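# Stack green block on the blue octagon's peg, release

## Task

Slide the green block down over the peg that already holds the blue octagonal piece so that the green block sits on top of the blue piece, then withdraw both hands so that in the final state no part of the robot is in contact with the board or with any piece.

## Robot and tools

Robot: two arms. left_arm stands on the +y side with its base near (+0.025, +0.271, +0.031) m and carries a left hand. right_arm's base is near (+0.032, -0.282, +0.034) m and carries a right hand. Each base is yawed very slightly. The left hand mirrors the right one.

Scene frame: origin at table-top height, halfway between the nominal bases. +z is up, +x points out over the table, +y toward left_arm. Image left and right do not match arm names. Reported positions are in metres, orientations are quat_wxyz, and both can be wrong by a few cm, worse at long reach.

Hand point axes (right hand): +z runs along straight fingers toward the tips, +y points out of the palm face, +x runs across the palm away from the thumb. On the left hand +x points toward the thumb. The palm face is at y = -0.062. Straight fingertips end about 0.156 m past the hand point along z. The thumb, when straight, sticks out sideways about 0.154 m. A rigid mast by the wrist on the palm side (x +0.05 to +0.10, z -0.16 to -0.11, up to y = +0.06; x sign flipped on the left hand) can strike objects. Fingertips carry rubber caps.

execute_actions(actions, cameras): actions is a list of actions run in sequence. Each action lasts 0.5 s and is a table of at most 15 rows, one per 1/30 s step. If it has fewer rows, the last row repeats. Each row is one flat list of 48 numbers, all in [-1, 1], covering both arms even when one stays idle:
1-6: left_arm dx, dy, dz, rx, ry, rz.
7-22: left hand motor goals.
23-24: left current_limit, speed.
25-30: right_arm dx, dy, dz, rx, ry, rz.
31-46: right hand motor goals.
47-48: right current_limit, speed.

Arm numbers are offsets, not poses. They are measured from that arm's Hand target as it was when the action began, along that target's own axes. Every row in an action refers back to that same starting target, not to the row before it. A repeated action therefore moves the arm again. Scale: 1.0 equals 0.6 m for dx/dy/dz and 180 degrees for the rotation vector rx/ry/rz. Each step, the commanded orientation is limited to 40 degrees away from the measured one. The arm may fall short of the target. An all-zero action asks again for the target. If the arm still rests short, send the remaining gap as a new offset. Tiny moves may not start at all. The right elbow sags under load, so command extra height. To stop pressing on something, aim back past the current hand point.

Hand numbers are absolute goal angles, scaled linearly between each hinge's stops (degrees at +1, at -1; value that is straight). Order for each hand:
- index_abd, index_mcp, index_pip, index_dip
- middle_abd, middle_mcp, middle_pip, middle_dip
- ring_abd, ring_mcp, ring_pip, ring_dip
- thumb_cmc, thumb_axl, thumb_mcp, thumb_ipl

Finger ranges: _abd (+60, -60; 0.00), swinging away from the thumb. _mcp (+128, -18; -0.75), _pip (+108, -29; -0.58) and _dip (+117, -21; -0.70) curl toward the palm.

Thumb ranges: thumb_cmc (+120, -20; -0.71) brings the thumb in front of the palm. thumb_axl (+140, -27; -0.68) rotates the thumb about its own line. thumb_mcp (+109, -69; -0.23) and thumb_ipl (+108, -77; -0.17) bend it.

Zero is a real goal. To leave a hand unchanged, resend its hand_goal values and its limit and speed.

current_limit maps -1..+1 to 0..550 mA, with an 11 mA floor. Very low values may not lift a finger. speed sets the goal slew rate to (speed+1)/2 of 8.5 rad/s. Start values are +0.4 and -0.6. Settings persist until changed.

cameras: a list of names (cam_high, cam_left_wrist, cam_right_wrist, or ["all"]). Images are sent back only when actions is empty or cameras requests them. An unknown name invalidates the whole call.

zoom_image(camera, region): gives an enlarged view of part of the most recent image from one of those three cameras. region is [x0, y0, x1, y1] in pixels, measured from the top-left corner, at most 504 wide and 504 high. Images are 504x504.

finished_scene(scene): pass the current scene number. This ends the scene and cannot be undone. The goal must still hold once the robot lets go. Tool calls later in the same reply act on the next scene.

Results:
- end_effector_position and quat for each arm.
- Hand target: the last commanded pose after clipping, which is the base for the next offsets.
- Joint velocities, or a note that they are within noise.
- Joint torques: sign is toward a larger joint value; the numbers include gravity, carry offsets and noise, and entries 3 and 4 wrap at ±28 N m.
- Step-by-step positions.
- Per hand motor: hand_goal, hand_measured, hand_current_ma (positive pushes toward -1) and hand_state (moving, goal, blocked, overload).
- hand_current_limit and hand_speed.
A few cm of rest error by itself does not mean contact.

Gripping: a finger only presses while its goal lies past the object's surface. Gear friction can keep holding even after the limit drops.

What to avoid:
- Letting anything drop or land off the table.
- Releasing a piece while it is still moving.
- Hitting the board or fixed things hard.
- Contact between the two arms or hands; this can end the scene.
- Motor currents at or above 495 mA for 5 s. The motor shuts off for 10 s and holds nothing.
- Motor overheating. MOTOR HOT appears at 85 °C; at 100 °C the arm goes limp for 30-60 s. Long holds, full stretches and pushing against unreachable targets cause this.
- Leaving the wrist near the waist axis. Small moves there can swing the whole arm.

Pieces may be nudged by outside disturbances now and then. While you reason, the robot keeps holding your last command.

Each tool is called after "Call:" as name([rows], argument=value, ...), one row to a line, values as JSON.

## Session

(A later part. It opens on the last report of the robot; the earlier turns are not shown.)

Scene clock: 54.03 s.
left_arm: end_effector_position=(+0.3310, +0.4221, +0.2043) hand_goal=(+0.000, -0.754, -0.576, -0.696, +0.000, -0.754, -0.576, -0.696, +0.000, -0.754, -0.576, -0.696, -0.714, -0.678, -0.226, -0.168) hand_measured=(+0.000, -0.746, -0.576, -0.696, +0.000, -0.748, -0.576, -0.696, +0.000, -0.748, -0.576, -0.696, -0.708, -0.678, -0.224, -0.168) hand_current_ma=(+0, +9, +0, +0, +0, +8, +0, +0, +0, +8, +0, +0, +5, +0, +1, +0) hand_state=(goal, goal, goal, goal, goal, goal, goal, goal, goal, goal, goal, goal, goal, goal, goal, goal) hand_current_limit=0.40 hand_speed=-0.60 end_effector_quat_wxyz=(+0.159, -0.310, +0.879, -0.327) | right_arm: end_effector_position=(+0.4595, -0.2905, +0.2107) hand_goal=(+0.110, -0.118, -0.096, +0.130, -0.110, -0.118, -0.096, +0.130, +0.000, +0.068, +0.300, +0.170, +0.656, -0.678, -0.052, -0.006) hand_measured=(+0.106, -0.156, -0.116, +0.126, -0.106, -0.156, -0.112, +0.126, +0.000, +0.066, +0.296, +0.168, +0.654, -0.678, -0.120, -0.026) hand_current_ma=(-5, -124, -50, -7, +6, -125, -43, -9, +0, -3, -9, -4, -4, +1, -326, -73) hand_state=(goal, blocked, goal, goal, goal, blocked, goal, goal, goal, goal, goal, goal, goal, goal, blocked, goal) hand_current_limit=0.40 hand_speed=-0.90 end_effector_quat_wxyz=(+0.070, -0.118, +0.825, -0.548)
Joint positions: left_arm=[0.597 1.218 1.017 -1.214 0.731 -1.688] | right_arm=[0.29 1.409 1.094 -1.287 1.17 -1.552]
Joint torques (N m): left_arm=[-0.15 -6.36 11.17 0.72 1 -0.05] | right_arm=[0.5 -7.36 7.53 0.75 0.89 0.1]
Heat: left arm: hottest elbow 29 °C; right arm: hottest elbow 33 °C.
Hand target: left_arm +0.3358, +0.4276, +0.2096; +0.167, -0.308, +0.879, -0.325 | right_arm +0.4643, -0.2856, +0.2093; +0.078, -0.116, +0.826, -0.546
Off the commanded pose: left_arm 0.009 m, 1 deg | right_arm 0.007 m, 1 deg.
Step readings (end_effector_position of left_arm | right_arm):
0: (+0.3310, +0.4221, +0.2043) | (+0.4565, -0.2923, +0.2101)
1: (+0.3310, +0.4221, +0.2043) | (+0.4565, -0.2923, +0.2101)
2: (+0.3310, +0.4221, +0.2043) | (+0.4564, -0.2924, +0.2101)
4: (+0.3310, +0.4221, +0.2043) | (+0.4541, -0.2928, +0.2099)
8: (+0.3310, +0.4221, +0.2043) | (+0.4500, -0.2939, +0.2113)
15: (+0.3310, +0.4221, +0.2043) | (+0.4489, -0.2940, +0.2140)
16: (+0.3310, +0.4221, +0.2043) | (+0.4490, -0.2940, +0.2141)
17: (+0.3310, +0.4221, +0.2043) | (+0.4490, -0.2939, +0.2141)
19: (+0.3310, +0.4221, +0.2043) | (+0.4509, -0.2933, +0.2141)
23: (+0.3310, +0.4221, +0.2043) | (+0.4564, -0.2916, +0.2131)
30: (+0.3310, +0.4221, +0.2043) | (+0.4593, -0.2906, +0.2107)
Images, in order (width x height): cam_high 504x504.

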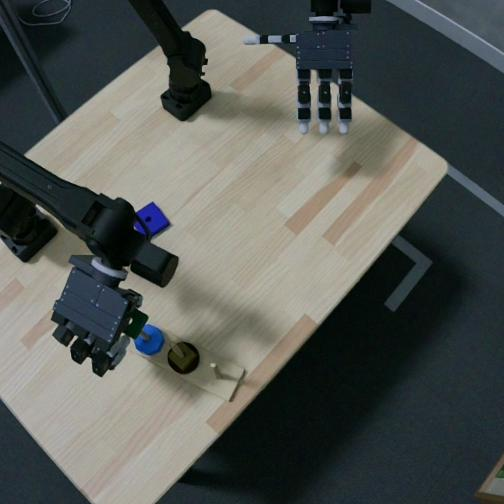

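Call:
execute_actions([
  [[0,0,0,0,0,0,0,-0.754,-0.576,-0.696,0,-0.754,-0.576,-0.696,0,-0.754,-0.576,-0.696,-0.714,-0.678,-0.226,-0.168,0.4,-0.6,-0.003,0.0153,0.0065,0,0,0,0.11,-0.118,-0.095,0.13,-0.11,-0.118,-0.095,0.13,0,0.068,0.3,0.17,0.657,-0.678,-0.052,-0.005,0.4,-0.9]],
], cameras=["cam_high"])

Call:
zoom_image(camera="cam_high", region=[115, 305, 160, 350])

Scene clock: 55.33 s.
left_arm: end_effector_position=(+0.3310, +0.4221, +0.2043) hand_goal=(+0.000, -0.754, -0.576, -0.696, +0.000, -0.754, -0.576, -0.696, +0.000, -0.754, -0.576, -0.696, -0.714, -0.678, -0.226, -0.168) hand_measured=(+0.000, -0.746, -0.576, -0.696, +0.000, -0.748, -0.576, -0.696, +0.000, -0.748, -0.576, -0.696, -0.708, -0.678, -0.224, -0.168) hand_current_ma=(+0, +9, +0, +0, +0, +8, +0, +0, +0, +8, +0, +0, +5, +0, +1, +0) hand_state=(goal, goal, goal, goal, goal, goal, goal, goal, goal, goal, goal, goal, goal, goal, goal, goal) hand_current_limit=0.40 hand_speed=-0.60 end_effector_quat_wxyz=(+0.159, -0.310, +0.879, -0.327) | right_arm: end_effector_position=(+0.4634, -0.2894, +0.2026) hand_goal=(+0.110, -0.118, -0.096, +0.130, -0.110, -0.118, -0.096, +0.130, +0.000, +0.068, +0.300, +0.170, +0.656, -0.678, -0.052, -0.006) hand_measured=(+0.106, -0.156, -0.116, +0.126, -0.106, -0.156, -0.112, +0.126, +0.000, +0.066, +0.296, +0.168, +0.654, -0.678, -0.120, -0.026) hand_current_ma=(-5, -124, -50, -7, +6, -125, -43, -9, +0, -3, -9, -4, -5, +1, -326, -73) hand_state=(goal, blocked, goal, goal, goal, blocked, goal, goal, goal, goal, goal, goal, goal, goal, blocked, goal) hand_current_limit=0.40 hand_speed=-0.90 end_effector_quat_wxyz=(+0.073, -0.116, +0.826, -0.548)
Joint positions: left_arm=[0.597 1.218 1.017 -1.214 0.731 -1.688] | right_arm=[0.29 1.423 1.085 -1.259 1.17 -1.549]
Joint torques (N m): left_arm=[-0.15 -6.42 11.19 0.73 0.98 -0.07] | right_arm=[0.09 -7.47 7.1 0.75 0.82 0.12]
Heat: left arm: hottest elbow 29 °C; right arm: hottest elbow 33 °C.
Hand target: left_arm +0.3358, +0.4276, +0.2096; +0.167, -0.308, +0.879, -0.325 | right_arm +0.4660, -0.2852, +0.1994; +0.077, -0.116, +0.826, -0.546
Off the commanded pose: left_arm 0.009 m, 1 deg | right_arm 0.006 m, 1 deg.
Step readings (end_effector_position of left_arm | right_arm):
0: (+0.3310, +0.4221, +0.2043) | (+0.4595, -0.2905, +0.2107)
1: (+0.3310, +0.4221, +0.2043) | (+0.4596, -0.2905, +0.2107)
2: (+0.3310, +0.4221, +0.2043) | (+0.4600, -0.2904, +0.2106)
4: (+0.3310, +0.4221, +0.2043) | (+0.4616, -0.2899, +0.2100)
8: (+0.3310, +0.4221, +0.2043) | (+0.4633, -0.2894, +0.2062)
15: (+0.3310, +0.4221, +0.2043) | (+0.4634, -0.2894, +0.2026)
Images, in order (width x height): cam_high 504x504.

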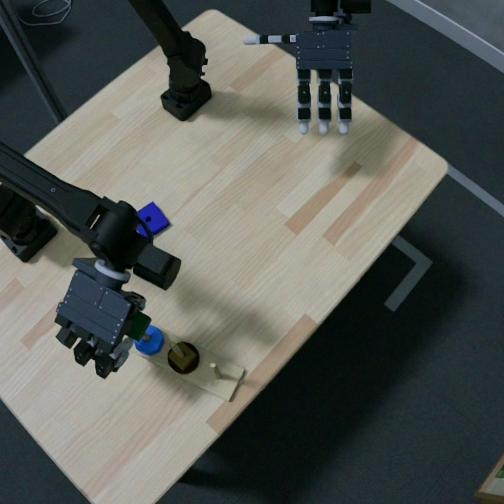

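Scaled by 11.200 from the camera's 504x504 image, which has a finer 720x720 frame.

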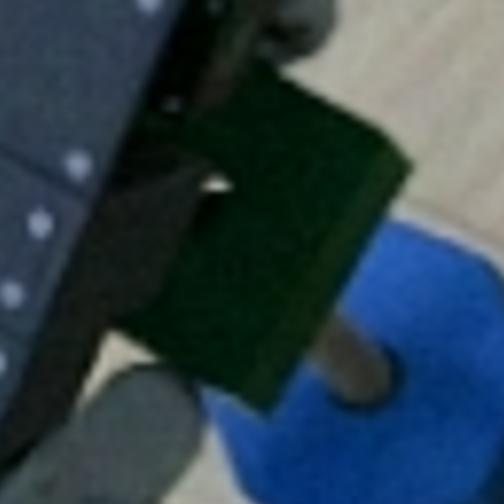

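Call:
execute_actions([
  [[0,0,0,0,0,0,0,-0.754,-0.576,-0.696,0,-0.754,-0.576,-0.696,0,-0.754,-0.576,-0.696,-0.714,-0.678,-0.226,-0.168,0.4,-0.6,0.0022,0.0092,0.0038,0,0,0,0.11,-0.118,-0.095,0.13,-0.11,-0.118,-0.095,0.13,0,0.068,0.3,0.17,0.657,-0.678,-0.052,-0.005,0.4,-0.9]],
], cameras=["cam_high"])

Call:
zoom_image(camera="cam_high", region=[115, 305, 160, 350])

Scene clock: 56.53 s.
left_arm: end_effector_position=(+0.3310, +0.4221, +0.2043) hand_goal=(+0.000, -0.754, -0.576, -0.696, +0.000, -0.754, -0.576, -0.696, +0.000, -0.754, -0.576, -0.696, -0.714, -0.678, -0.226, -0.168) hand_measured=(+0.000, -0.746, -0.576, -0.696, +0.000, -0.748, -0.576, -0.696, +0.000, -0.748, -0.576, -0.696, -0.708, -0.678, -0.224, -0.168) hand_current_ma=(+0, +9, +0, +0, +0, +8, +0, +0, +0, +8, +0, +0, +5, +0, +1, +0) hand_state=(goal, goal, goal, goal, goal, goal, goal, goal, goal, goal, goal, goal, goal, goal, goal, goal) hand_current_limit=0.40 hand_speed=-0.60 end_effector_quat_wxyz=(+0.159, -0.310, +0.879, -0.327) | right_arm: end_effector_position=(+0.4630, -0.2896, +0.1978) hand_goal=(+0.110, -0.118, -0.096, +0.130, -0.110, -0.118, -0.096, +0.130, +0.000, +0.068, +0.300, +0.170, +0.656, -0.678, -0.052, -0.006) hand_measured=(+0.106, -0.156, -0.116, +0.126, -0.106, -0.156, -0.112, +0.126, +0.000, +0.066, +0.296, +0.168, +0.652, -0.678, -0.120, -0.026) hand_current_ma=(-5, -124, -50, -7, +6, -125, -43, -9, +0, -3, -9, -4, -6, +1, -326, -73) hand_state=(goal, blocked, goal, goal, goal, blocked, goal, goal, goal, goal, goal, goal, goal, goal, blocked, goal) hand_current_limit=0.40 hand_speed=-0.90 end_effector_quat_wxyz=(+0.075, -0.114, +0.826, -0.547)
Joint positions: left_arm=[0.597 1.218 1.017 -1.214 0.731 -1.688] | right_arm=[0.29 1.423 1.072 -1.242 1.17 -1.547]
Joint torques (N m): left_arm=[-0.26 -6.42 11.19 0.73 0.99 -0.07] | right_arm=[0.73 -7.88 7.1 0.79 0.87 0.05]
Heat: left arm: hottest elbow 29 °C; right arm: hottest elbow 33 °C.
Hand target: left_arm +0.3358, +0.4276, +0.2096; +0.167, -0.308, +0.879, -0.325 | right_arm +0.4647, -0.2855, +0.1933; +0.077, -0.116, +0.826, -0.546
Off the commanded pose: left_arm 0.009 m, 1 deg | right_arm 0.006 m, 0 deg.
Step readings (end_effector_position of left_arm | right_arm):
0: (+0.3310, +0.4221, +0.2043) | (+0.4634, -0.2894, +0.2026)
1: (+0.3310, +0.4221, +0.2043) | (+0.4634, -0.2894, +0.2026)
2: (+0.3310, +0.4221, +0.2043) | (+0.4635, -0.2894, +0.2024)
4: (+0.3310, +0.4221, +0.2043) | (+0.4633, -0.2895, +0.2010)
8: (+0.3310, +0.4221, +0.2043) | (+0.4631, -0.2896, +0.1986)
15: (+0.3310, +0.4221, +0.2043) | (+0.4631, -0.2896, +0.1979)
Images, in order (width x height): cam_high 504x504.

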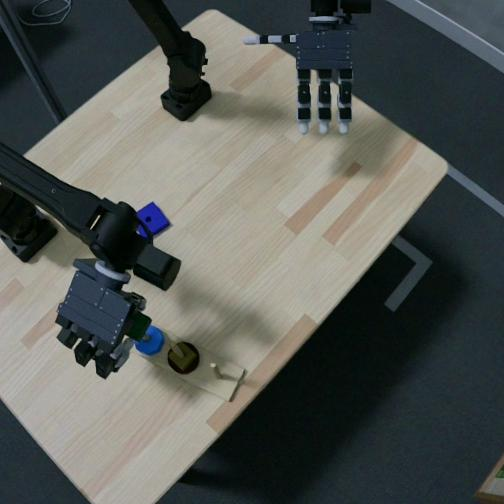

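Scaled by 11.200 from the camera's 504x504 image, which has a finer 720x720 frame.

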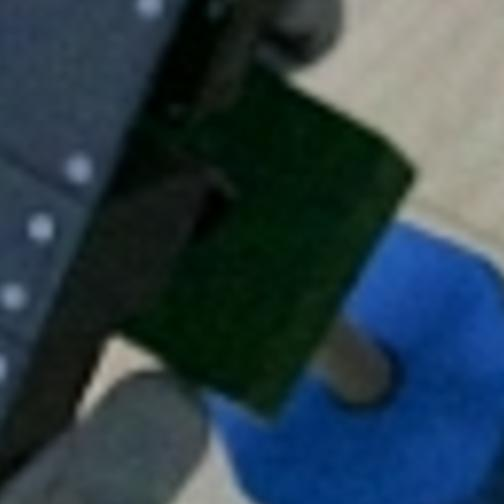

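Call:
execute_actions([
  [[0,0,0,0,0,0,0,-0.754,-0.576,-0.696,0,-0.754,-0.576,-0.696,0,-0.754,-0.576,-0.696,-0.714,-0.678,-0.226,-0.168,0.4,-0.6,0.0068,0.0062,0.0025,0,0,0,0.11,-0.118,-0.095,0.13,-0.11,-0.118,-0.095,0.13,0,0.068,0.3,0.17,0.657,-0.678,-0.052,-0.005,0.4,-0.9]],
], cameras=["cam_high"])

Call:
zoom_image(camera="cam_high", region=[115, 305, 160, 350])

Scene clock: 57.60 s.
left_arm: end_effector_position=(+0.3310, +0.4221, +0.2043) hand_goal=(+0.000, -0.754, -0.576, -0.696, +0.000, -0.754, -0.576, -0.696, +0.000, -0.754, -0.576, -0.696, -0.714, -0.678, -0.226, -0.168) hand_measured=(+0.000, -0.746, -0.576, -0.696, +0.000, -0.748, -0.576, -0.696, +0.000, -0.748, -0.576, -0.696, -0.708, -0.678, -0.224, -0.168) hand_current_ma=(+0, +9, +0, +0, +0, +8, +0, +0, +0, +8, +0, +0, +5, +0, +1, +0) hand_state=(goal, goal, goal, goal, goal, goal, goal, goal, goal, goal, goal, goal, goal, goal, goal, goal) hand_current_limit=0.40 hand_speed=-0.60 end_effector_quat_wxyz=(+0.159, -0.310, +0.879, -0.327) | right_arm: end_effector_position=(+0.4619, -0.2900, +0.1928) hand_goal=(+0.110, -0.118, -0.096, +0.130, -0.110, -0.118, -0.096, +0.130, +0.000, +0.068, +0.300, +0.170, +0.656, -0.678, -0.052, -0.006) hand_measured=(+0.106, -0.156, -0.116, +0.126, -0.106, -0.154, -0.112, +0.126, +0.000, +0.066, +0.296, +0.168, +0.652, -0.678, -0.120, -0.026) hand_current_ma=(-5, -124, -50, -7, +6, -122, -43, -10, +0, -3, -9, -4, -9, +1, -326, -73) hand_state=(goal, blocked, goal, goal, goal, blocked, goal, goal, goal, goal, goal, goal, goal, goal, blocked, goal) hand_current_limit=0.40 hand_speed=-0.90 end_effector_quat_wxyz=(+0.077, -0.110, +0.826, -0.547)
Joint positions: left_arm=[0.597 1.218 1.017 -1.214 0.731 -1.688] | right_arm=[0.29 1.423 1.057 -1.226 1.17 -1.54]
Joint torques (N m): left_arm=[-0.03 -6.36 11.18 0.72 0.99 -0.07] | right_arm=[1.32 -8.18 6.78 0.39 0.8 -0.01]
Heat: left arm: hottest elbow 29 °C; right arm: hottest elbow 33 °C.
Hand target: left_arm +0.3358, +0.4276, +0.2096; +0.167, -0.308, +0.879, -0.325 | right_arm +0.4609, -0.2865, +0.1894; +0.078, -0.116, +0.826, -0.546
Off the commanded pose: left_arm 0.009 m, 1 deg | right_arm 0.005 m, 1 deg.
Step readings (end_effector_position of left_arm | right_arm):
0: (+0.3310, +0.4221, +0.2043) | (+0.4630, -0.2896, +0.1978)
1: (+0.3310, +0.4221, +0.2043) | (+0.4630, -0.2896, +0.1978)
2: (+0.3310, +0.4221, +0.2043) | (+0.4629, -0.2896, +0.1974)
4: (+0.3310, +0.4221, +0.2043) | (+0.4627, -0.2897, +0.1960)
8: (+0.3310, +0.4221, +0.2043) | (+0.4616, -0.2901, +0.1931)
15: (+0.3310, +0.4221, +0.2043) | (+0.4618, -0.2900, +0.1928)
Images, in order (width x height): cam_high 504x504.

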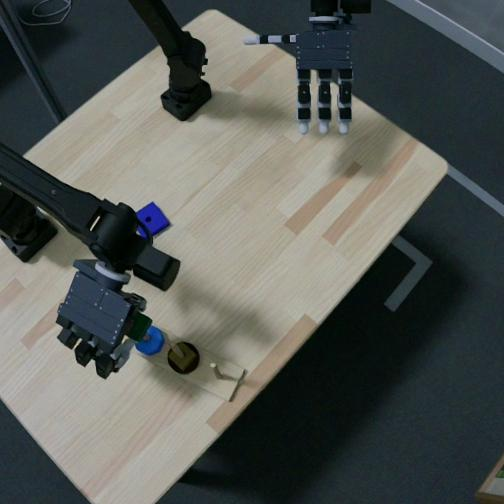

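Scaled by 11.200 from the camera's 504x504 image, which has a finer 720x720 frame.

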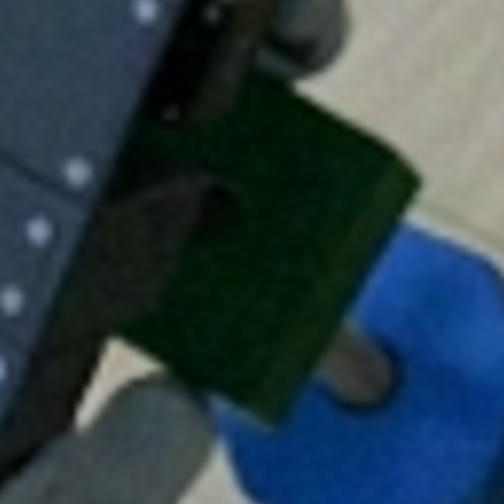

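Call:
execute_actions([
  [[0,0,0,0,0,0,0,-0.754,-0.576,-0.696,0,-0.754,-0.576,-0.696,0,-0.754,-0.576,-0.696,-0.714,-0.678,-0.226,-0.168,0.4,-0.6,0.0015,0.0077,0.0033,0,0,0,0.11,-0.118,-0.095,0.13,-0.11,-0.118,-0.095,0.13,0,0.068,0.3,0.17,0.657,-0.678,-0.052,-0.005,0.4,-0.9]],
], cameras=["cam_high","cam_right_wrist"])

Call:
zoom_image(camera="cam_high", region=[115, 305, 160, 350])

Scene clock: 58.70 s.
left_arm: end_effector_position=(+0.3310, +0.4221, +0.2043) hand_goal=(+0.000, -0.754, -0.576, -0.696, +0.000, -0.754, -0.576, -0.696, +0.000, -0.754, -0.576, -0.696, -0.714, -0.678, -0.226, -0.168) hand_measured=(+0.000, -0.746, -0.576, -0.696, +0.000, -0.748, -0.576, -0.696, +0.000, -0.748, -0.576, -0.696, -0.708, -0.678, -0.224, -0.168) hand_current_ma=(+0, +9, +0, +0, +0, +8, +0, +0, +0, +8, +0, +0, +5, +0, +1, +0) hand_state=(goal, goal, goal, goal, goal, goal, goal, goal, goal, goal, goal, goal, goal, goal, goal, goal) hand_current_limit=0.40 hand_speed=-0.60 end_effector_quat_wxyz=(+0.159, -0.310, +0.879, -0.327) | right_arm: end_effector_position=(+0.4612, -0.2902, +0.1889) hand_goal=(+0.110, -0.118, -0.096, +0.130, -0.110, -0.118, -0.096, +0.130, +0.000, +0.068, +0.300, +0.170, +0.656, -0.678, -0.052, -0.006) hand_measured=(+0.106, -0.156, -0.116, +0.126, -0.106, -0.154, -0.112, +0.124, +0.000, +0.066, +0.296, +0.168, +0.652, -0.678, -0.120, -0.026) hand_current_ma=(-5, -124, -50, -7, +6, -121, -43, -10, +0, -3, -9, -4, -10, +1, -326, -73) hand_state=(goal, blocked, goal, goal, goal, blocked, goal, goal, goal, goal, goal, goal, goal, goal, blocked, goal) hand_current_limit=0.40 hand_speed=-0.90 end_effector_quat_wxyz=(+0.079, -0.109, +0.826, -0.547)
Joint positions: left_arm=[0.597 1.218 1.017 -1.214 0.731 -1.688] | right_arm=[0.29 1.423 1.046 -1.212 1.17 -1.538]
Joint torques (N m): left_arm=[-0.21 -6.24 11.17 0.73 0.99 -0.07] | right_arm=[0.26 -7.82 6.87 0.64 0.83 -0.02]
Heat: left arm: hottest elbow 29 °C; right arm: hottest elbow 33 °C.
Hand target: left_arm +0.3358, +0.4276, +0.2096; +0.167, -0.308, +0.879, -0.325 | right_arm +0.4600, -0.2868, +0.1844; +0.078, -0.116, +0.826, -0.546
Off the commanded pose: left_arm 0.009 m, 1 deg | right_arm 0.006 m, 1 deg.
Step readings (end_effector_position of left_arm | right_arm):
0: (+0.3310, +0.4221, +0.2043) | (+0.4619, -0.2900, +0.1928)
1: (+0.3310, +0.4221, +0.2043) | (+0.4618, -0.2900, +0.1926)
2: (+0.3310, +0.4221, +0.2043) | (+0.4620, -0.2899, +0.1925)
4: (+0.3310, +0.4221, +0.2043) | (+0.4617, -0.2900, +0.1913)
8: (+0.3310, +0.4221, +0.2043) | (+0.4609, -0.2903, +0.1892)
15: (+0.3310, +0.4221, +0.2043) | (+0.4611, -0.2902, +0.1889)
Images, in order (width x height): cam_high 504x504, cam_right_wrist 504x504.

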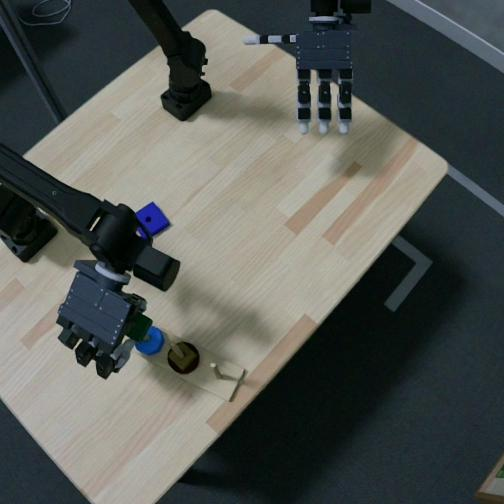

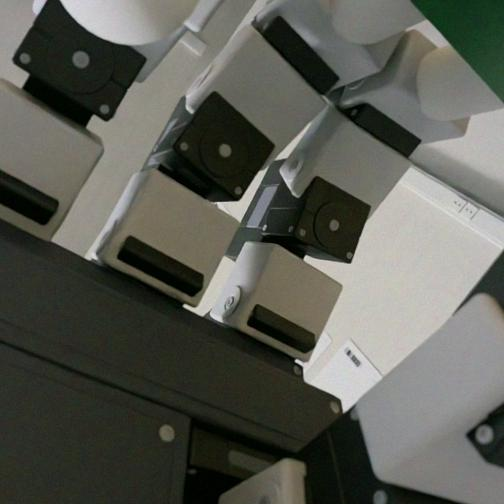

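Scaled by 11.200 from the camera's 504x504 image, which has a finer 720x720 frame.

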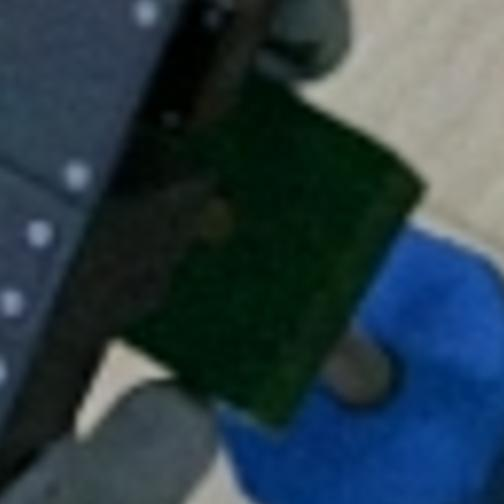

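Call:
execute_actions([
  [[0,0,0,0,0,0,0,-0.754,-0.576,-0.696,0,-0.754,-0.576,-0.696,0,-0.754,-0.576,-0.696,-0.714,-0.678,-0.226,-0.168,0.4,-0.6,0,0.0307,0.013,0,0,0,0.11,-0.118,-0.095,0.13,-0.11,-0.118,-0.095,0.13,0,0.068,0.3,0.17,0.657,-0.678,-0.052,-0.005,0.4,-0.9]],
  [[0,0,0,0,0,0,0,-0.754,-0.576,-0.696,0,-0.754,-0.576,-0.696,0,-0.754,-0.576,-0.696,-0.714,-0.678,-0.226,-0.168,0.4,-0.6,0,0.0307,0.013,0,0,0,0.11,-0.118,-0.095,0.13,-0.11,-0.118,-0.095,0.13,0,0.068,0.3,0.17,0.657,-0.678,-0.052,-0.005,0.4,-0.9]],
], cameras=["cam_high","cam_right_wrist"])

Call:
zoom_image(camera="cam_high", region=[115, 305, 175, 365])

Scene clock: 60.27 s.
left_arm: end_effector_position=(+0.3310, +0.4221, +0.2043) hand_goal=(+0.000, -0.754, -0.576, -0.696, +0.000, -0.754, -0.576, -0.696, +0.000, -0.754, -0.576, -0.696, -0.714, -0.678, -0.226, -0.168) hand_measured=(+0.000, -0.746, -0.576, -0.696, +0.000, -0.748, -0.576, -0.696, +0.000, -0.748, -0.576, -0.696, -0.708, -0.678, -0.224, -0.168) hand_current_ma=(+0, +9, +0, +0, +0, +8, +0, +0, +0, +8, +0, +0, +5, +0, +1, +0) hand_state=(goal, goal, goal, goal, goal, goal, goal, goal, goal, goal, goal, goal, goal, goal, goal, goal) hand_current_limit=0.40 hand_speed=-0.60 end_effector_quat_wxyz=(+0.159, -0.310, +0.879, -0.327) | right_arm: end_effector_position=(+0.4612, -0.2901, +0.1485) hand_goal=(+0.110, -0.118, -0.096, +0.130, -0.110, -0.118, -0.096, +0.130, +0.000, +0.068, +0.300, +0.170, +0.656, -0.678, -0.052, -0.006) hand_measured=(+0.106, -0.156, -0.116, +0.126, -0.106, -0.154, -0.112, +0.124, +0.000, +0.066, +0.296, +0.168, +0.650, -0.678, -0.120, -0.026) hand_current_ma=(-5, -124, -50, -7, +6, -116, -43, -11, +0, -3, -9, -4, -13, +0, -326, -74) hand_state=(goal, blocked, goal, goal, goal, blocked, goal, goal, goal, goal, goal, goal, goal, goal, blocked, goal) hand_current_limit=0.40 hand_speed=-0.90 end_effector_quat_wxyz=(+0.079, -0.108, +0.827, -0.547)
Joint positions: left_arm=[0.597 1.218 1.017 -1.214 0.731 -1.688] | right_arm=[0.291 1.471 0.98 -1.1 1.17 -1.534]
Joint torques (N m): left_arm=[-0.15 -6.36 11.15 0.73 1.01 -0.06] | right_arm=[0.15 -8.41 6.57 0.66 0.8 -0.04]
Heat: left arm: hottest elbow 29 °C; right arm: hottest elbow 33 °C.
Hand target: left_arm +0.3358, +0.4276, +0.2096; +0.167, -0.308, +0.879, -0.325 | right_arm +0.4600, -0.2867, +0.1443; +0.077, -0.116, +0.826, -0.546
Off the commanded pose: left_arm 0.009 m, 1 deg | right_arm 0.006 m, 1 deg.
Step readings (end_effector_position of left_arm | right_arm):
0: (+0.3310, +0.4221, +0.2043) | (+0.4612, -0.2902, +0.1889)
1: (+0.3310, +0.4221, +0.2043) | (+0.4613, -0.2902, +0.1888)
2: (+0.3310, +0.4221, +0.2043) | (+0.4617, -0.2900, +0.1882)
4: (+0.3310, +0.4221, +0.2043) | (+0.4615, -0.2901, +0.1845)
8: (+0.3310, +0.4221, +0.2043) | (+0.4601, -0.2904, +0.1741)
15: (+0.3310, +0.4221, +0.2043) | (+0.4607, -0.2902, +0.1684)
16: (+0.3310, +0.4221, +0.2043) | (+0.4609, -0.2902, +0.1683)
17: (+0.3310, +0.4221, +0.2043) | (+0.4613, -0.2900, +0.1678)
19: (+0.3310, +0.4221, +0.2043) | (+0.4610, -0.2901, +0.1642)
23: (+0.3310, +0.4221, +0.2043) | (+0.4605, -0.2903, +0.1541)
30: (+0.3310, +0.4221, +0.2043) | (+0.4609, -0.2901, +0.1484)
Images, in order (width x height): cam_high 504x504, cam_right_wrist 504x504.

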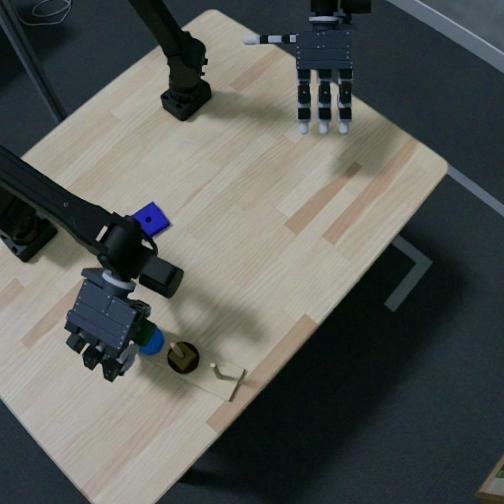

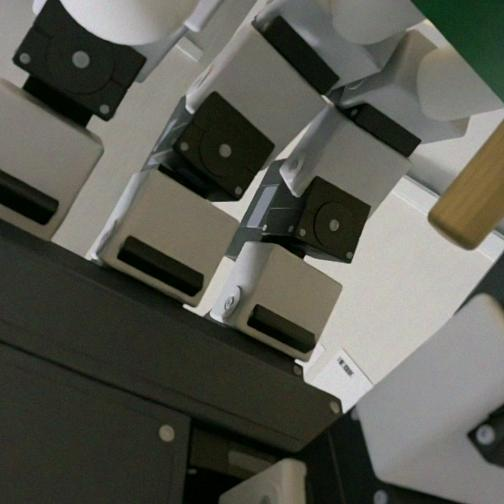

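Scaled by 8.400 from the camera's 504x504 image, which has a finer 720x720 frame.

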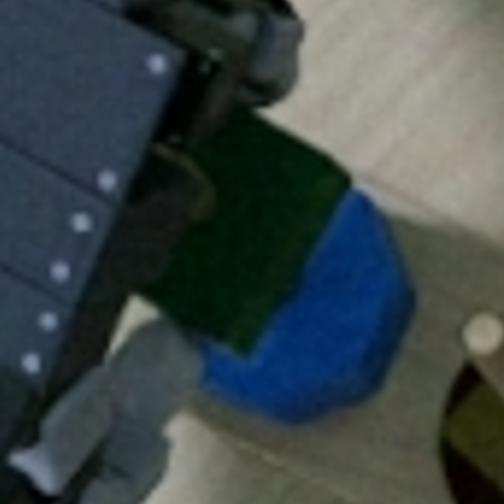

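Call:
execute_actions([
  [[0,0,0,0,0,0,0,-0.754,-0.576,-0.696,0,-0.754,-0.576,-0.696,0,-0.754,-0.576,-0.696,-0.714,-0.678,-0.226,-0.168,0.4,-0.6,0,0.0307,0.013,0,0,0,0.11,-0.118,-0.095,0.13,-0.11,-0.118,-0.095,0.13,0,0.068,0.3,0.17,0.657,-0.678,-0.052,-0.005,0.4,-0.9]],
  [[0,0,0,0,0,0,0,-0.754,-0.576,-0.696,0,-0.754,-0.576,-0.696,0,-0.754,-0.576,-0.696,-0.714,-0.678,-0.226,-0.168,0.4,-0.6,0,0.0307,0.013,0,0,0,0.11,-0.118,-0.095,0.13,-0.11,-0.118,-0.095,0.13,0,0.068,0.3,0.17,0.657,-0.678,-0.052,-0.005,0.4,-0.9]],
  [[0,0,0,0,0,0,0,-0.754,-0.576,-0.696,0,-0.754,-0.576,-0.696,0,-0.754,-0.576,-0.696,-0.714,-0.678,-0.226,-0.168,0.4,-0.6,0,0.0215,0.0091,0,0,0,0.11,-0.118,-0.095,0.13,-0.11,-0.118,-0.095,0.13,0,0.068,0.3,0.17,0.657,-0.678,-0.052,-0.005,0.4,-0.9]],
], cameras=["cam_high","cam_right_wrist"])

Call:
zoom_image(camera="cam_high", region=[115, 305, 175, 365])

Scene clock: 62.30 s.
left_arm: end_effector_position=(+0.3310, +0.4221, +0.2043) hand_goal=(+0.000, -0.754, -0.576, -0.696, +0.000, -0.754, -0.576, -0.696, +0.000, -0.754, -0.576, -0.696, -0.714, -0.678, -0.226, -0.168) hand_measured=(+0.000, -0.746, -0.576, -0.696, +0.000, -0.748, -0.576, -0.696, +0.000, -0.748, -0.576, -0.696, -0.708, -0.678, -0.224, -0.168) hand_current_ma=(+0, +9, +0, +0, +0, +8, +0, +0, +0, +8, +0, +0, +5, +0, +1, +0) hand_state=(goal, goal, goal, goal, goal, goal, goal, goal, goal, goal, goal, goal, goal, goal, goal, goal) hand_current_limit=0.40 hand_speed=-0.60 end_effector_quat_wxyz=(+0.159, -0.310, +0.879, -0.327) | right_arm: end_effector_position=(+0.4612, -0.2899, +0.0950) hand_goal=(+0.110, -0.118, -0.096, +0.130, -0.110, -0.118, -0.096, +0.130, +0.000, +0.068, +0.300, +0.170, +0.656, -0.678, -0.052, -0.006) hand_measured=(+0.106, -0.156, -0.116, +0.126, -0.106, -0.154, -0.112, +0.124, +0.000, +0.066, +0.296, +0.168, +0.650, -0.678, -0.120, -0.026) hand_current_ma=(-5, -124, -50, -8, +6, -116, -43, -11, +0, -3, -9, -4, -13, +0, -326, -74) hand_state=(goal, blocked, goal, goal, goal, blocked, goal, goal, goal, goal, goal, goal, goal, goal, blocked, goal) hand_current_limit=0.40 hand_speed=-0.90 end_effector_quat_wxyz=(+0.079, -0.109, +0.827, -0.547)
Joint positions: left_arm=[0.597 1.218 1.017 -1.214 0.731 -1.688] | right_arm=[0.291 1.555 0.91 -0.949 1.17 -1.533]
Joint torques (N m): left_arm=[-0.09 -6.36 11.18 0.75 1 -0.06] | right_arm=[0.03 -8.53 5.6 0.54 0.84 -0.09]
Heat: left arm: hottest elbow 29 °C; right arm: hottest elbow 33 °C.
Hand target: left_arm +0.3358, +0.4276, +0.2096; +0.167, -0.308, +0.879, -0.325 | right_arm +0.4601, -0.2866, +0.0904; +0.078, -0.116, +0.826, -0.546
Off the commanded pose: left_arm 0.009 m, 1 deg | right_arm 0.006 m, 1 deg.
Step readings (end_effector_position of left_arm | right_arm):
0: (+0.3310, +0.4221, +0.2043) | (+0.4612, -0.2901, +0.1485)
1: (+0.3310, +0.4221, +0.2043) | (+0.4611, -0.2901, +0.1483)
2: (+0.3310, +0.4221, +0.2043) | (+0.4613, -0.2900, +0.1479)
4: (+0.3310, +0.4221, +0.2043) | (+0.4609, -0.2902, +0.1440)
8: (+0.3310, +0.4221, +0.2043) | (+0.4607, -0.2902, +0.1339)
15: (+0.3310, +0.4221, +0.2043) | (+0.4611, -0.2901, +0.1286)
16: (+0.3310, +0.4221, +0.2043) | (+0.4612, -0.2901, +0.1286)
17: (+0.3310, +0.4221, +0.2043) | (+0.4614, -0.2900, +0.1280)
19: (+0.3310, +0.4221, +0.2043) | (+0.4611, -0.2899, +0.1242)
23: (+0.3310, +0.4221, +0.2043) | (+0.4609, -0.2900, +0.1138)
30: (+0.3310, +0.4221, +0.2043) | (+0.4610, -0.2900, +0.1086)
31: (+0.3310, +0.4221, +0.2043) | (+0.4612, -0.2899, +0.1086)
32: (+0.3310, +0.4221, +0.2043) | (+0.4613, -0.2899, +0.1082)
34: (+0.3310, +0.4221, +0.2043) | (+0.4611, -0.2899, +0.1056)
38: (+0.3310, +0.4221, +0.2043) | (+0.4609, -0.2900, +0.0984)
45: (+0.3310, +0.4221, +0.2043) | (+0.4612, -0.2899, +0.0950)
Images, in order (width x height): cam_high 504x504, cam_right_wrist 504x504.

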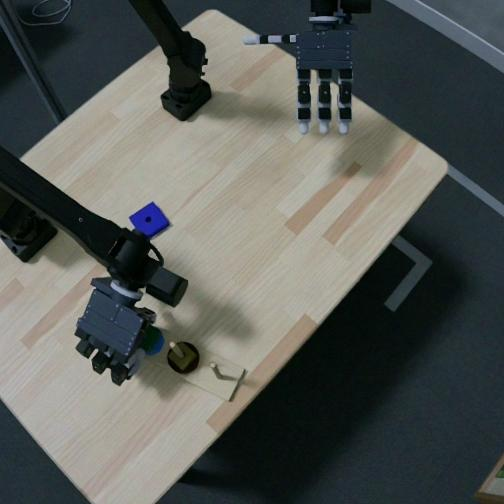

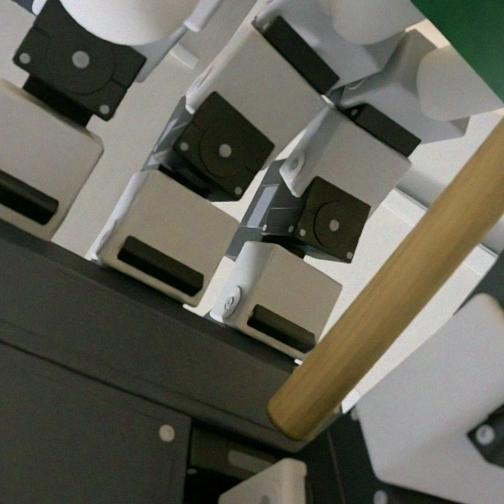

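Scaled by 8.400 from the camera's 504x504 image, which has a finer 720x720 frame.

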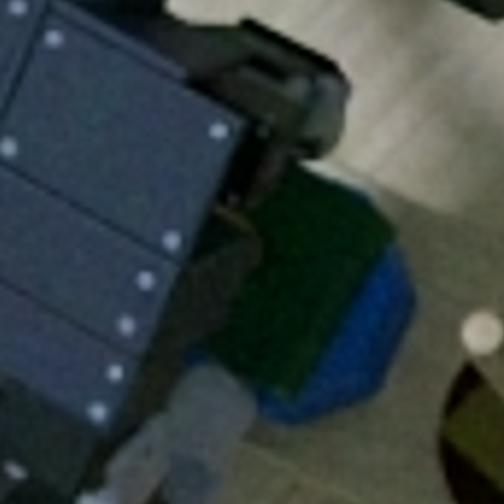

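Call:
execute_actions([
  [[0,0,0,0,0,0,0,-0.754,-0.576,-0.696,0,-0.754,-0.576,-0.696,0,-0.754,-0.576,-0.696,-0.714,-0.678,-0.226,-0.168,0.4,-0.6,0,0.0107,0.0046,0,0,0,0.11,-0.118,-0.095,0.13,-0.11,-0.118,-0.095,0.13,0,0.068,0.3,0.17,0.657,-0.678,-0.052,-0.005,0.4,-0.9]],
], cameras=["cam_high","cam_right_wrist"])

Call:
zoom_image(camera="cam_high", region=[115, 305, 175, 365])

Scene clock: 63.33 s.
left_arm: end_effector_position=(+0.3310, +0.4221, +0.2043) hand_goal=(+0.000, -0.754, -0.576, -0.696, +0.000, -0.754, -0.576, -0.696, +0.000, -0.754, -0.576, -0.696, -0.714, -0.678, -0.226, -0.168) hand_measured=(+0.000, -0.746, -0.576, -0.696, +0.000, -0.748, -0.576, -0.696, +0.000, -0.748, -0.576, -0.696, -0.708, -0.678, -0.224, -0.168) hand_current_ma=(+0, +9, +0, +0, +0, +8, +0, +0, +0, +8, +0, +0, +5, +0, +1, +0) hand_state=(goal, goal, goal, goal, goal, goal, goal, goal, goal, goal, goal, goal, goal, goal, goal, goal) hand_current_limit=0.40 hand_speed=-0.60 end_effector_quat_wxyz=(+0.159, -0.310, +0.879, -0.327) | right_arm: end_effector_position=(+0.4612, -0.2899, +0.0884) hand_goal=(+0.110, -0.118, -0.096, +0.130, -0.110, -0.118, -0.096, +0.130, +0.000, +0.068, +0.300, +0.170, +0.656, -0.678, -0.052, -0.006) hand_measured=(+0.106, -0.156, -0.116, +0.126, -0.106, -0.154, -0.112, +0.124, +0.000, +0.066, +0.296, +0.168, +0.650, -0.678, -0.120, -0.026) hand_current_ma=(-5, -124, -50, -8, +6, -116, -43, -11, +0, -3, -9, -4, -13, +0, -326, -74) hand_state=(goal, blocked, goal, goal, goal, blocked, goal, goal, goal, goal, goal, goal, goal, goal, blocked, goal) hand_current_limit=0.40 hand_speed=-0.90 end_effector_quat_wxyz=(+0.079, -0.108, +0.827, -0.547)
Joint positions: left_arm=[0.597 1.218 1.017 -1.214 0.731 -1.688] | right_arm=[0.291 1.567 0.902 -0.928 1.17 -1.533]
Joint torques (N m): left_arm=[-0.26 -6.36 11.12 0.72 0.99 -0.06] | right_arm=[0.91 -8.76 5.79 0.94 0.81 -0.07]
Heat: left arm: hottest elbow 29 °C; right arm: hottest elbow 33 °C.
Hand target: left_arm +0.3358, +0.4276, +0.2096; +0.167, -0.308, +0.879, -0.325 | right_arm +0.4601, -0.2866, +0.0834; +0.078, -0.116, +0.826, -0.546
Off the commanded pose: left_arm 0.009 m, 1 deg | right_arm 0.006 m, 1 deg.
Step readings (end_effector_position of left_arm | right_arm):
0: (+0.3310, +0.4221, +0.2043) | (+0.4612, -0.2899, +0.0950)
1: (+0.3310, +0.4221, +0.2043) | (+0.4612, -0.2899, +0.0950)
2: (+0.3310, +0.4221, +0.2043) | (+0.4612, -0.2899, +0.0946)
4: (+0.3310, +0.4221, +0.2043) | (+0.4610, -0.2900, +0.0934)
8: (+0.3310, +0.4221, +0.2043) | (+0.4609, -0.2900, +0.0899)
15: (+0.3310, +0.4221, +0.2043) | (+0.4612, -0.2899, +0.0884)
Images, in order (width x height): cam_high 504x504, cam_right_wrist 504x504.

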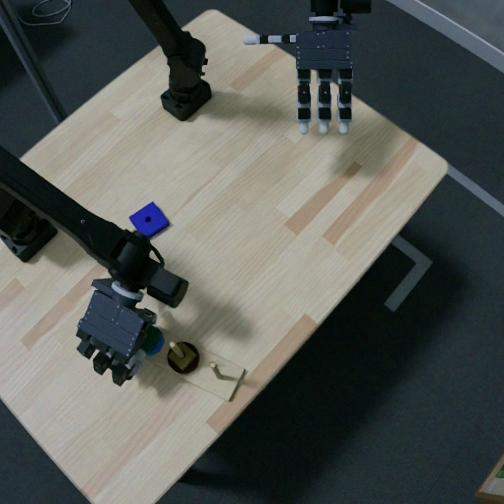

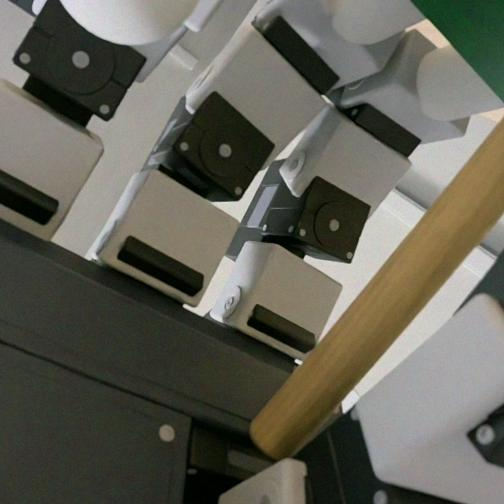

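Scaled by 8.400 from the camera's 504x504 image, which has a finer 720x720 frame.

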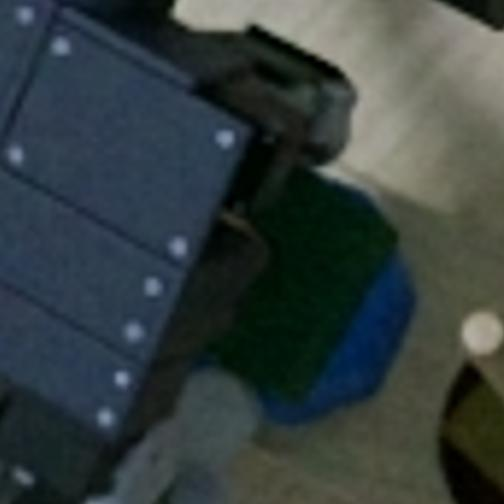

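Call:
execute_actions([
  [[0,0,0,0,0,0,0,-0.754,-0.576,-0.696,0,-0.754,-0.576,-0.696,0,-0.754,-0.576,-0.696,-0.714,-0.678,-0.226,-0.168,0.4,-0.6,0,0.0092,0.0039,0,0,0,0.11,-0.118,-0.095,0.13,-0.11,-0.118,-0.095,0.13,0,0.068,0.3,0.17,0.657,-0.678,-0.052,-0.005,0.4,-0.9]],
], cameras=["cam_high","cam_right_wrist"])

Scene clock: 64.57 s.
left_arm: end_effector_position=(+0.3310, +0.4221, +0.2043) hand_goal=(+0.000, -0.754, -0.576, -0.696, +0.000, -0.754, -0.576, -0.696, +0.000, -0.754, -0.576, -0.696, -0.714, -0.678, -0.226, -0.168) hand_measured=(+0.000, -0.746, -0.576, -0.696, +0.000, -0.748, -0.576, -0.696, +0.000, -0.748, -0.576, -0.696, -0.708, -0.678, -0.224, -0.168) hand_current_ma=(+0, +9, +0, +0, +0, +8, +0, +0, +0, +8, +0, +0, +5, +0, +1, +0) hand_state=(goal, goal, goal, goal, goal, goal, goal, goal, goal, goal, goal, goal, goal, goal, goal, goal) hand_current_limit=0.40 hand_speed=-0.60 end_effector_quat_wxyz=(+0.159, -0.310, +0.879, -0.327) | right_arm: end_effector_position=(+0.4621, -0.2898, +0.0863) hand_goal=(+0.110, -0.118, -0.096, +0.130, -0.110, -0.118, -0.096, +0.130, +0.000, +0.068, +0.300, +0.170, +0.656, -0.678, -0.052, -0.006) hand_measured=(+0.106, -0.156, -0.116, +0.126, -0.106, -0.154, -0.112, +0.124, +0.000, +0.066, +0.296, +0.168, +0.650, -0.678, -0.120, -0.026) hand_current_ma=(-5, -124, -50, -8, +6, -116, -43, -11, +0, -3, -9, -4, -10, +0, -326, -76) hand_state=(goal, blocked, goal, goal, goal, blocked, goal, goal, goal, goal, goal, goal, goal, goal, blocked, goal) hand_current_limit=0.40 hand_speed=-0.90 end_effector_quat_wxyz=(+0.082, -0.107, +0.826, -0.547)
Joint positions: left_arm=[0.597 1.218 1.017 -1.214 0.731 -1.688] | right_arm=[0.291 1.57 0.898 -0.915 1.171 -1.534]
Joint torques (N m): left_arm=[-0.15 -6.36 11.11 0.7 0.98 -0.06] | right_arm=[0.09 -7.24 5.27 0.84 0.81 0]
Heat: left arm: hottest elbow 29 °C; right arm: hottest elbow 33 °C.
Hand target: left_arm +0.3358, +0.4276, +0.2096; +0.167, -0.308, +0.879, -0.325 | right_arm +0.4601, -0.2866, +0.0774; +0.078, -0.116, +0.826, -0.546
Off the commanded pose: left_arm 0.009 m, 1 deg | right_arm 0.010 m, 1 deg.
Step readings (end_effector_position of left_arm | right_arm):
0: (+0.3310, +0.4221, +0.2043) | (+0.4612, -0.2899, +0.0884)
1: (+0.3310, +0.4221, +0.2043) | (+0.4612, -0.2899, +0.0884)
2: (+0.3310, +0.4221, +0.2043) | (+0.4612, -0.2899, +0.0881)
4: (+0.3310, +0.4221, +0.2043) | (+0.4611, -0.2899, +0.0869)
8: (+0.3310, +0.4221, +0.2043) | (+0.4615, -0.2900, +0.0862)
15: (+0.3310, +0.4221, +0.2043) | (+0.4620, -0.2899, +0.0862)
Images, in order (width x height): cam_high 504x504, cam_right_wrist 504x504.

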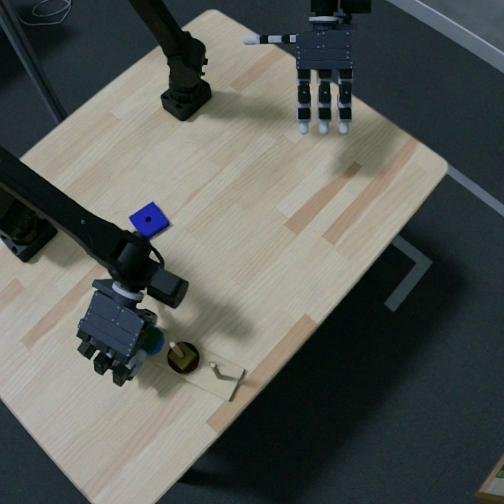

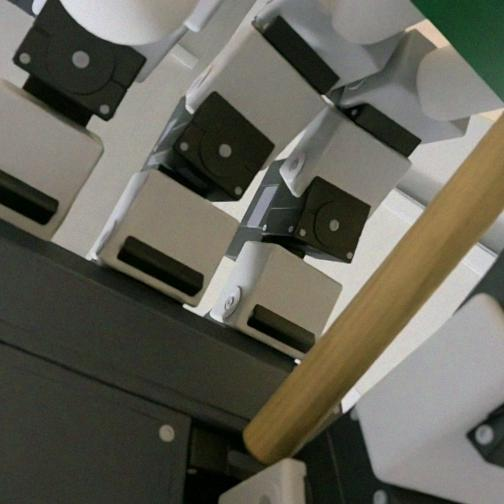

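Call:
execute_actions([
  [[0,0,0,0,0,0,0,-0.754,-0.576,-0.696,0,-0.754,-0.576,-0.696,0,-0.754,-0.576,-0.696,-0.714,-0.678,-0.226,-0.168,0.4,-0.6,0,0.0,0.0,0,0,0,0.11,-0.118,-0.095,0.13,-0.11,-0.118,-0.095,0.13,0,0.068,0.3,0.17,0.657,-0.678,-0.052,-0.005,0.4,-0.9]],
], cameras=["cam_high","cam_right_wrist"])

Call:
zoom_image(camera="cam_high", region=[110, 310, 190, 390])

Call:
zoom_image(camera="cam_right_wrist", region=[200, 380, 360, 504])

Scene clock: 65.50 s.
left_arm: end_effector_position=(+0.3310, +0.4221, +0.2043) hand_goal=(+0.000, -0.754, -0.576, -0.696, +0.000, -0.754, -0.576, -0.696, +0.000, -0.754, -0.576, -0.696, -0.714, -0.678, -0.226, -0.168) hand_measured=(+0.000, -0.746, -0.576, -0.696, +0.000, -0.748, -0.576, -0.696, +0.000, -0.748, -0.576, -0.696, -0.708, -0.678, -0.224, -0.168) hand_current_ma=(+0, +9, +0, +0, +0, +8, +0, +0, +0, +8, +0, +0, +5, +0, +1, +0) hand_state=(goal, goal, goal, goal, goal, goal, goal, goal, goal, goal, goal, goal, goal, goal, goal, goal) hand_current_limit=0.40 hand_speed=-0.60 end_effector_quat_wxyz=(+0.159, -0.310, +0.879, -0.327) | right_arm: end_effector_position=(+0.4621, -0.2898, +0.0863) hand_goal=(+0.110, -0.118, -0.096, +0.130, -0.110, -0.118, -0.096, +0.130, +0.000, +0.068, +0.300, +0.170, +0.656, -0.678, -0.052, -0.006) hand_measured=(+0.106, -0.156, -0.116, +0.126, -0.106, -0.154, -0.112, +0.124, +0.000, +0.066, +0.296, +0.168, +0.650, -0.678, -0.120, -0.026) hand_current_ma=(-5, -124, -50, -8, +6, -116, -43, -11, +0, -3, -9, -4, -10, +0, -326, -76) hand_state=(goal, blocked, goal, goal, goal, blocked, goal, goal, goal, goal, goal, goal, goal, goal, blocked, goal) hand_current_limit=0.40 hand_speed=-0.90 end_effector_quat_wxyz=(+0.082, -0.107, +0.826, -0.547)
Joint positions: left_arm=[0.597 1.218 1.017 -1.214 0.731 -1.688] | right_arm=[0.291 1.57 0.898 -0.915 1.171 -1.534]
Joint torques (N m): left_arm=[-0.09 -6.42 11.14 0.75 0.99 -0.07] | right_arm=[0.32 -7.71 5.5 0.94 0.8 -0.03]
Heat: left arm: hottest elbow 29 °C; right arm: hottest elbow 33 °C.
Hand target: left_arm +0.3358, +0.4276, +0.2096; +0.167, -0.308, +0.879, -0.325 | right_arm +0.4601, -0.2866, +0.0774; +0.078, -0.116, +0.826, -0.546
Off the commanded pose: left_arm 0.009 m, 1 deg | right_arm 0.010 m, 1 deg.
Step readings (end_effector_position of left_arm | right_arm):
0: (+0.3310, +0.4221, +0.2043) | (+0.4621, -0.2898, +0.0863)
1: (+0.3310, +0.4221, +0.2043) | (+0.4621, -0.2898, +0.0863)
2: (+0.3310, +0.4221, +0.2043) | (+0.4621, -0.2898, +0.0863)
4: (+0.3310, +0.4221, +0.2043) | (+0.4621, -0.2898, +0.0863)
8: (+0.3310, +0.4221, +0.2043) | (+0.4621, -0.2898, +0.0863)
15: (+0.3310, +0.4221, +0.2043) | (+0.4621, -0.2898, +0.0863)
Images, in order (width x height): cam_high 504x504, cam_right_wrist 504x504.

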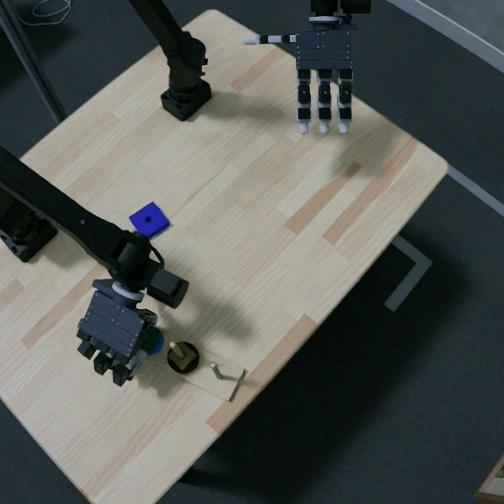

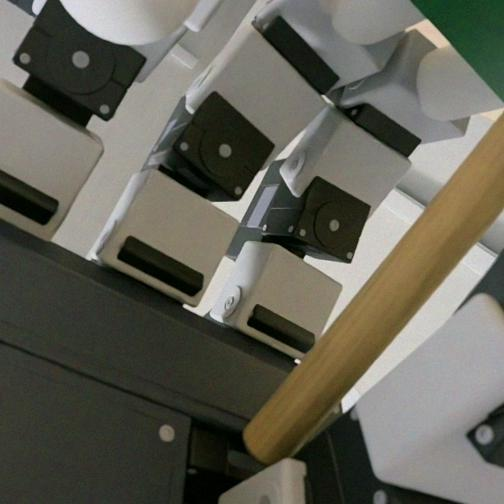

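Scaled by 6.300 from the camera's 504x504 image, which has a finer 720x720 frame.

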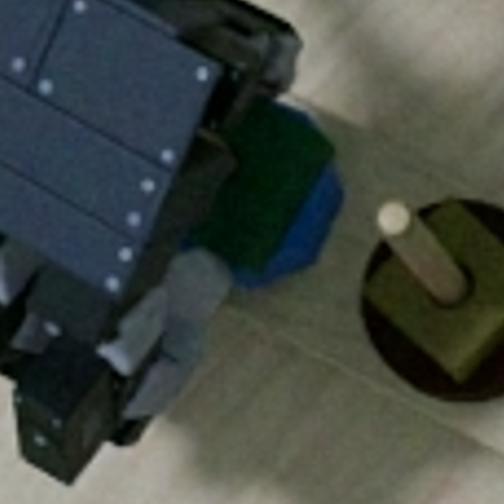

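Scaled by 3.150 from the camera's 504x504 image, which has a finer 720x720 frame.

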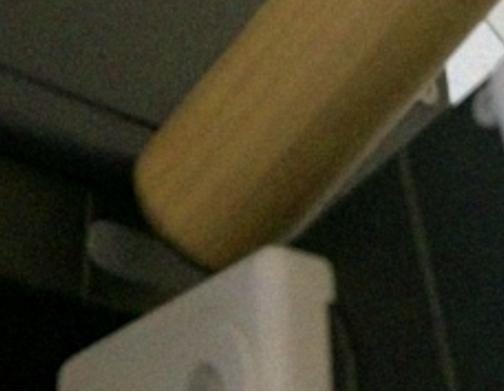

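Call:
execute_actions([
  [[0,0,0,0,0,0,0,-0.754,-0.576,-0.696,0,-0.754,-0.576,-0.696,0,-0.754,-0.576,-0.696,-0.714,-0.678,-0.226,-0.168,0.4,-0.6,0,0.0077,0.0033,0,0,0,0.11,-0.118,-0.095,0.13,-0.11,-0.118,-0.095,0.13,0,0.068,0.3,0.17,0.657,-0.678,-0.052,-0.005,0.4,-0.9]],
], cameras=["cam_high","cam_right_wrist"])

Call:
zoom_image(camera="cam_high", region=[110, 310, 190, 390])

Call:
zoom_image(camera="cam_right_wrist", region=[200, 380, 360, 504])

Scene clock: 66.47 s.
left_arm: end_effector_position=(+0.3310, +0.4221, +0.2043) hand_goal=(+0.000, -0.754, -0.576, -0.696, +0.000, -0.754, -0.576, -0.696, +0.000, -0.754, -0.576, -0.696, -0.714, -0.678, -0.226, -0.168) hand_measured=(+0.000, -0.746, -0.576, -0.696, +0.000, -0.748, -0.576, -0.696, +0.000, -0.748, -0.576, -0.696, -0.708, -0.678, -0.224, -0.168) hand_current_ma=(+0, +9, +0, +0, +0, +8, +0, +0, +0, +8, +0, +0, +5, +0, +1, +0) hand_state=(goal, goal, goal, goal, goal, goal, goal, goal, goal, goal, goal, goal, goal, goal, goal, goal) hand_current_limit=0.40 hand_speed=-0.60 end_effector_quat_wxyz=(+0.159, -0.310, +0.879, -0.327) | right_arm: end_effector_position=(+0.4630, -0.2898, +0.0858) hand_goal=(+0.110, -0.118, -0.096, +0.130, -0.110, -0.118, -0.096, +0.130, +0.000, +0.068, +0.300, +0.170, +0.656, -0.678, -0.052, -0.006) hand_measured=(+0.106, -0.154, -0.116, +0.126, -0.106, -0.154, -0.112, +0.124, +0.000, +0.066, +0.296, +0.168, +0.654, -0.678, -0.120, -0.028) hand_current_ma=(-5, -119, -50, -8, +6, -116, -43, -11, +0, -3, -9, -4, -4, +0, -326, -82) hand_state=(goal, blocked, goal, goal, goal, blocked, goal, goal, goal, goal, goal, goal, goal, goal, blocked, blocked) hand_current_limit=0.40 hand_speed=-0.90 end_effector_quat_wxyz=(+0.084, -0.105, +0.826, -0.547)
Joint positions: left_arm=[0.597 1.218 1.017 -1.214 0.731 -1.688] | right_arm=[0.291 1.571 0.896 -0.906 1.173 -1.534]
Joint torques (N m): left_arm=[-0.15 -6.42 11.19 0.73 0.99 -0.07] | right_arm=[-0.38 -6.65 5.41 1.09 0.71 -0.03]
Heat: left arm: hottest elbow 29 °C; right arm: hottest elbow 33 °C.
Hand target: left_arm +0.3358, +0.4276, +0.2096; +0.167, -0.308, +0.879, -0.325 | right_arm +0.4601, -0.2866, +0.0723; +0.078, -0.116, +0.826, -0.546
Off the commanded pose: left_arm 0.009 m, 1 deg | right_arm 0.014 m, 1 deg.
Step readings (end_effector_position of left_arm | right_arm):
0: (+0.3310, +0.4221, +0.2043) | (+0.4621, -0.2898, +0.0863)
1: (+0.3310, +0.4221, +0.2043) | (+0.4621, -0.2898, +0.0863)
2: (+0.3310, +0.4221, +0.2043) | (+0.4622, -0.2898, +0.0860)
4: (+0.3310, +0.4221, +0.2043) | (+0.4625, -0.2898, +0.0858)
8: (+0.3310, +0.4221, +0.2043) | (+0.4627, -0.2898, +0.0857)
15: (+0.3310, +0.4221, +0.2043) | (+0.4629, -0.2898, +0.0858)
Images, in order (width x height): cam_high 504x504, cam_right_wrist 504x504.

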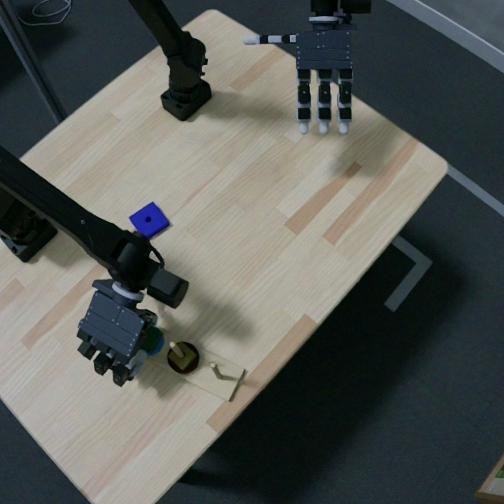

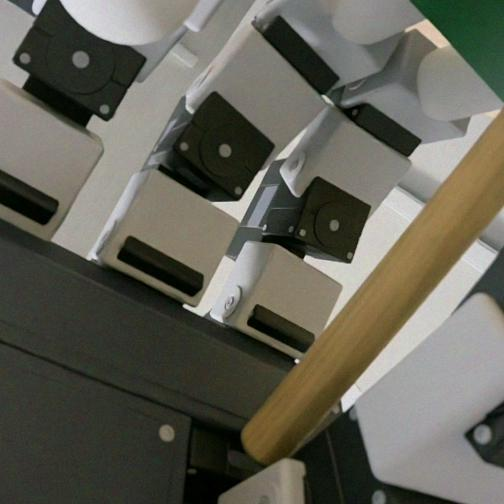

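Scaled by 6.300 from the camera's 504x504 image, which has a finer 720x720 frame.

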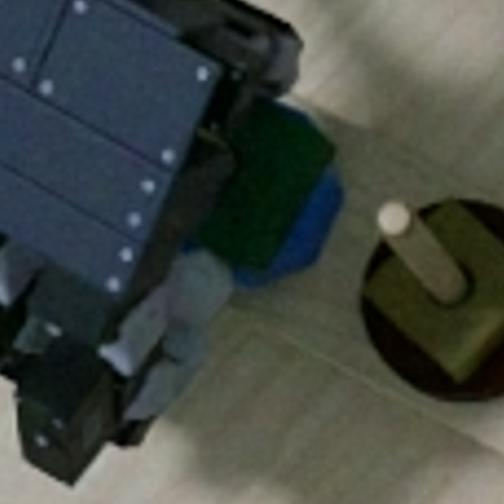

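Scaled by 3.150 from the camera's 504x504 image, which has a finer 720x720 frame.

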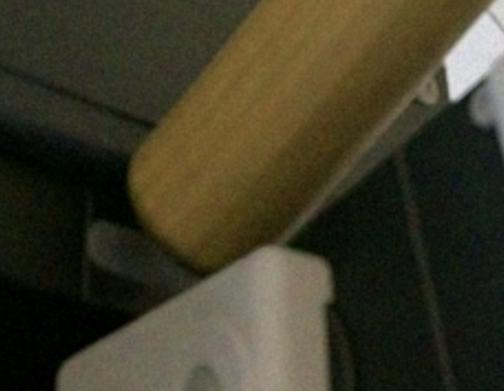

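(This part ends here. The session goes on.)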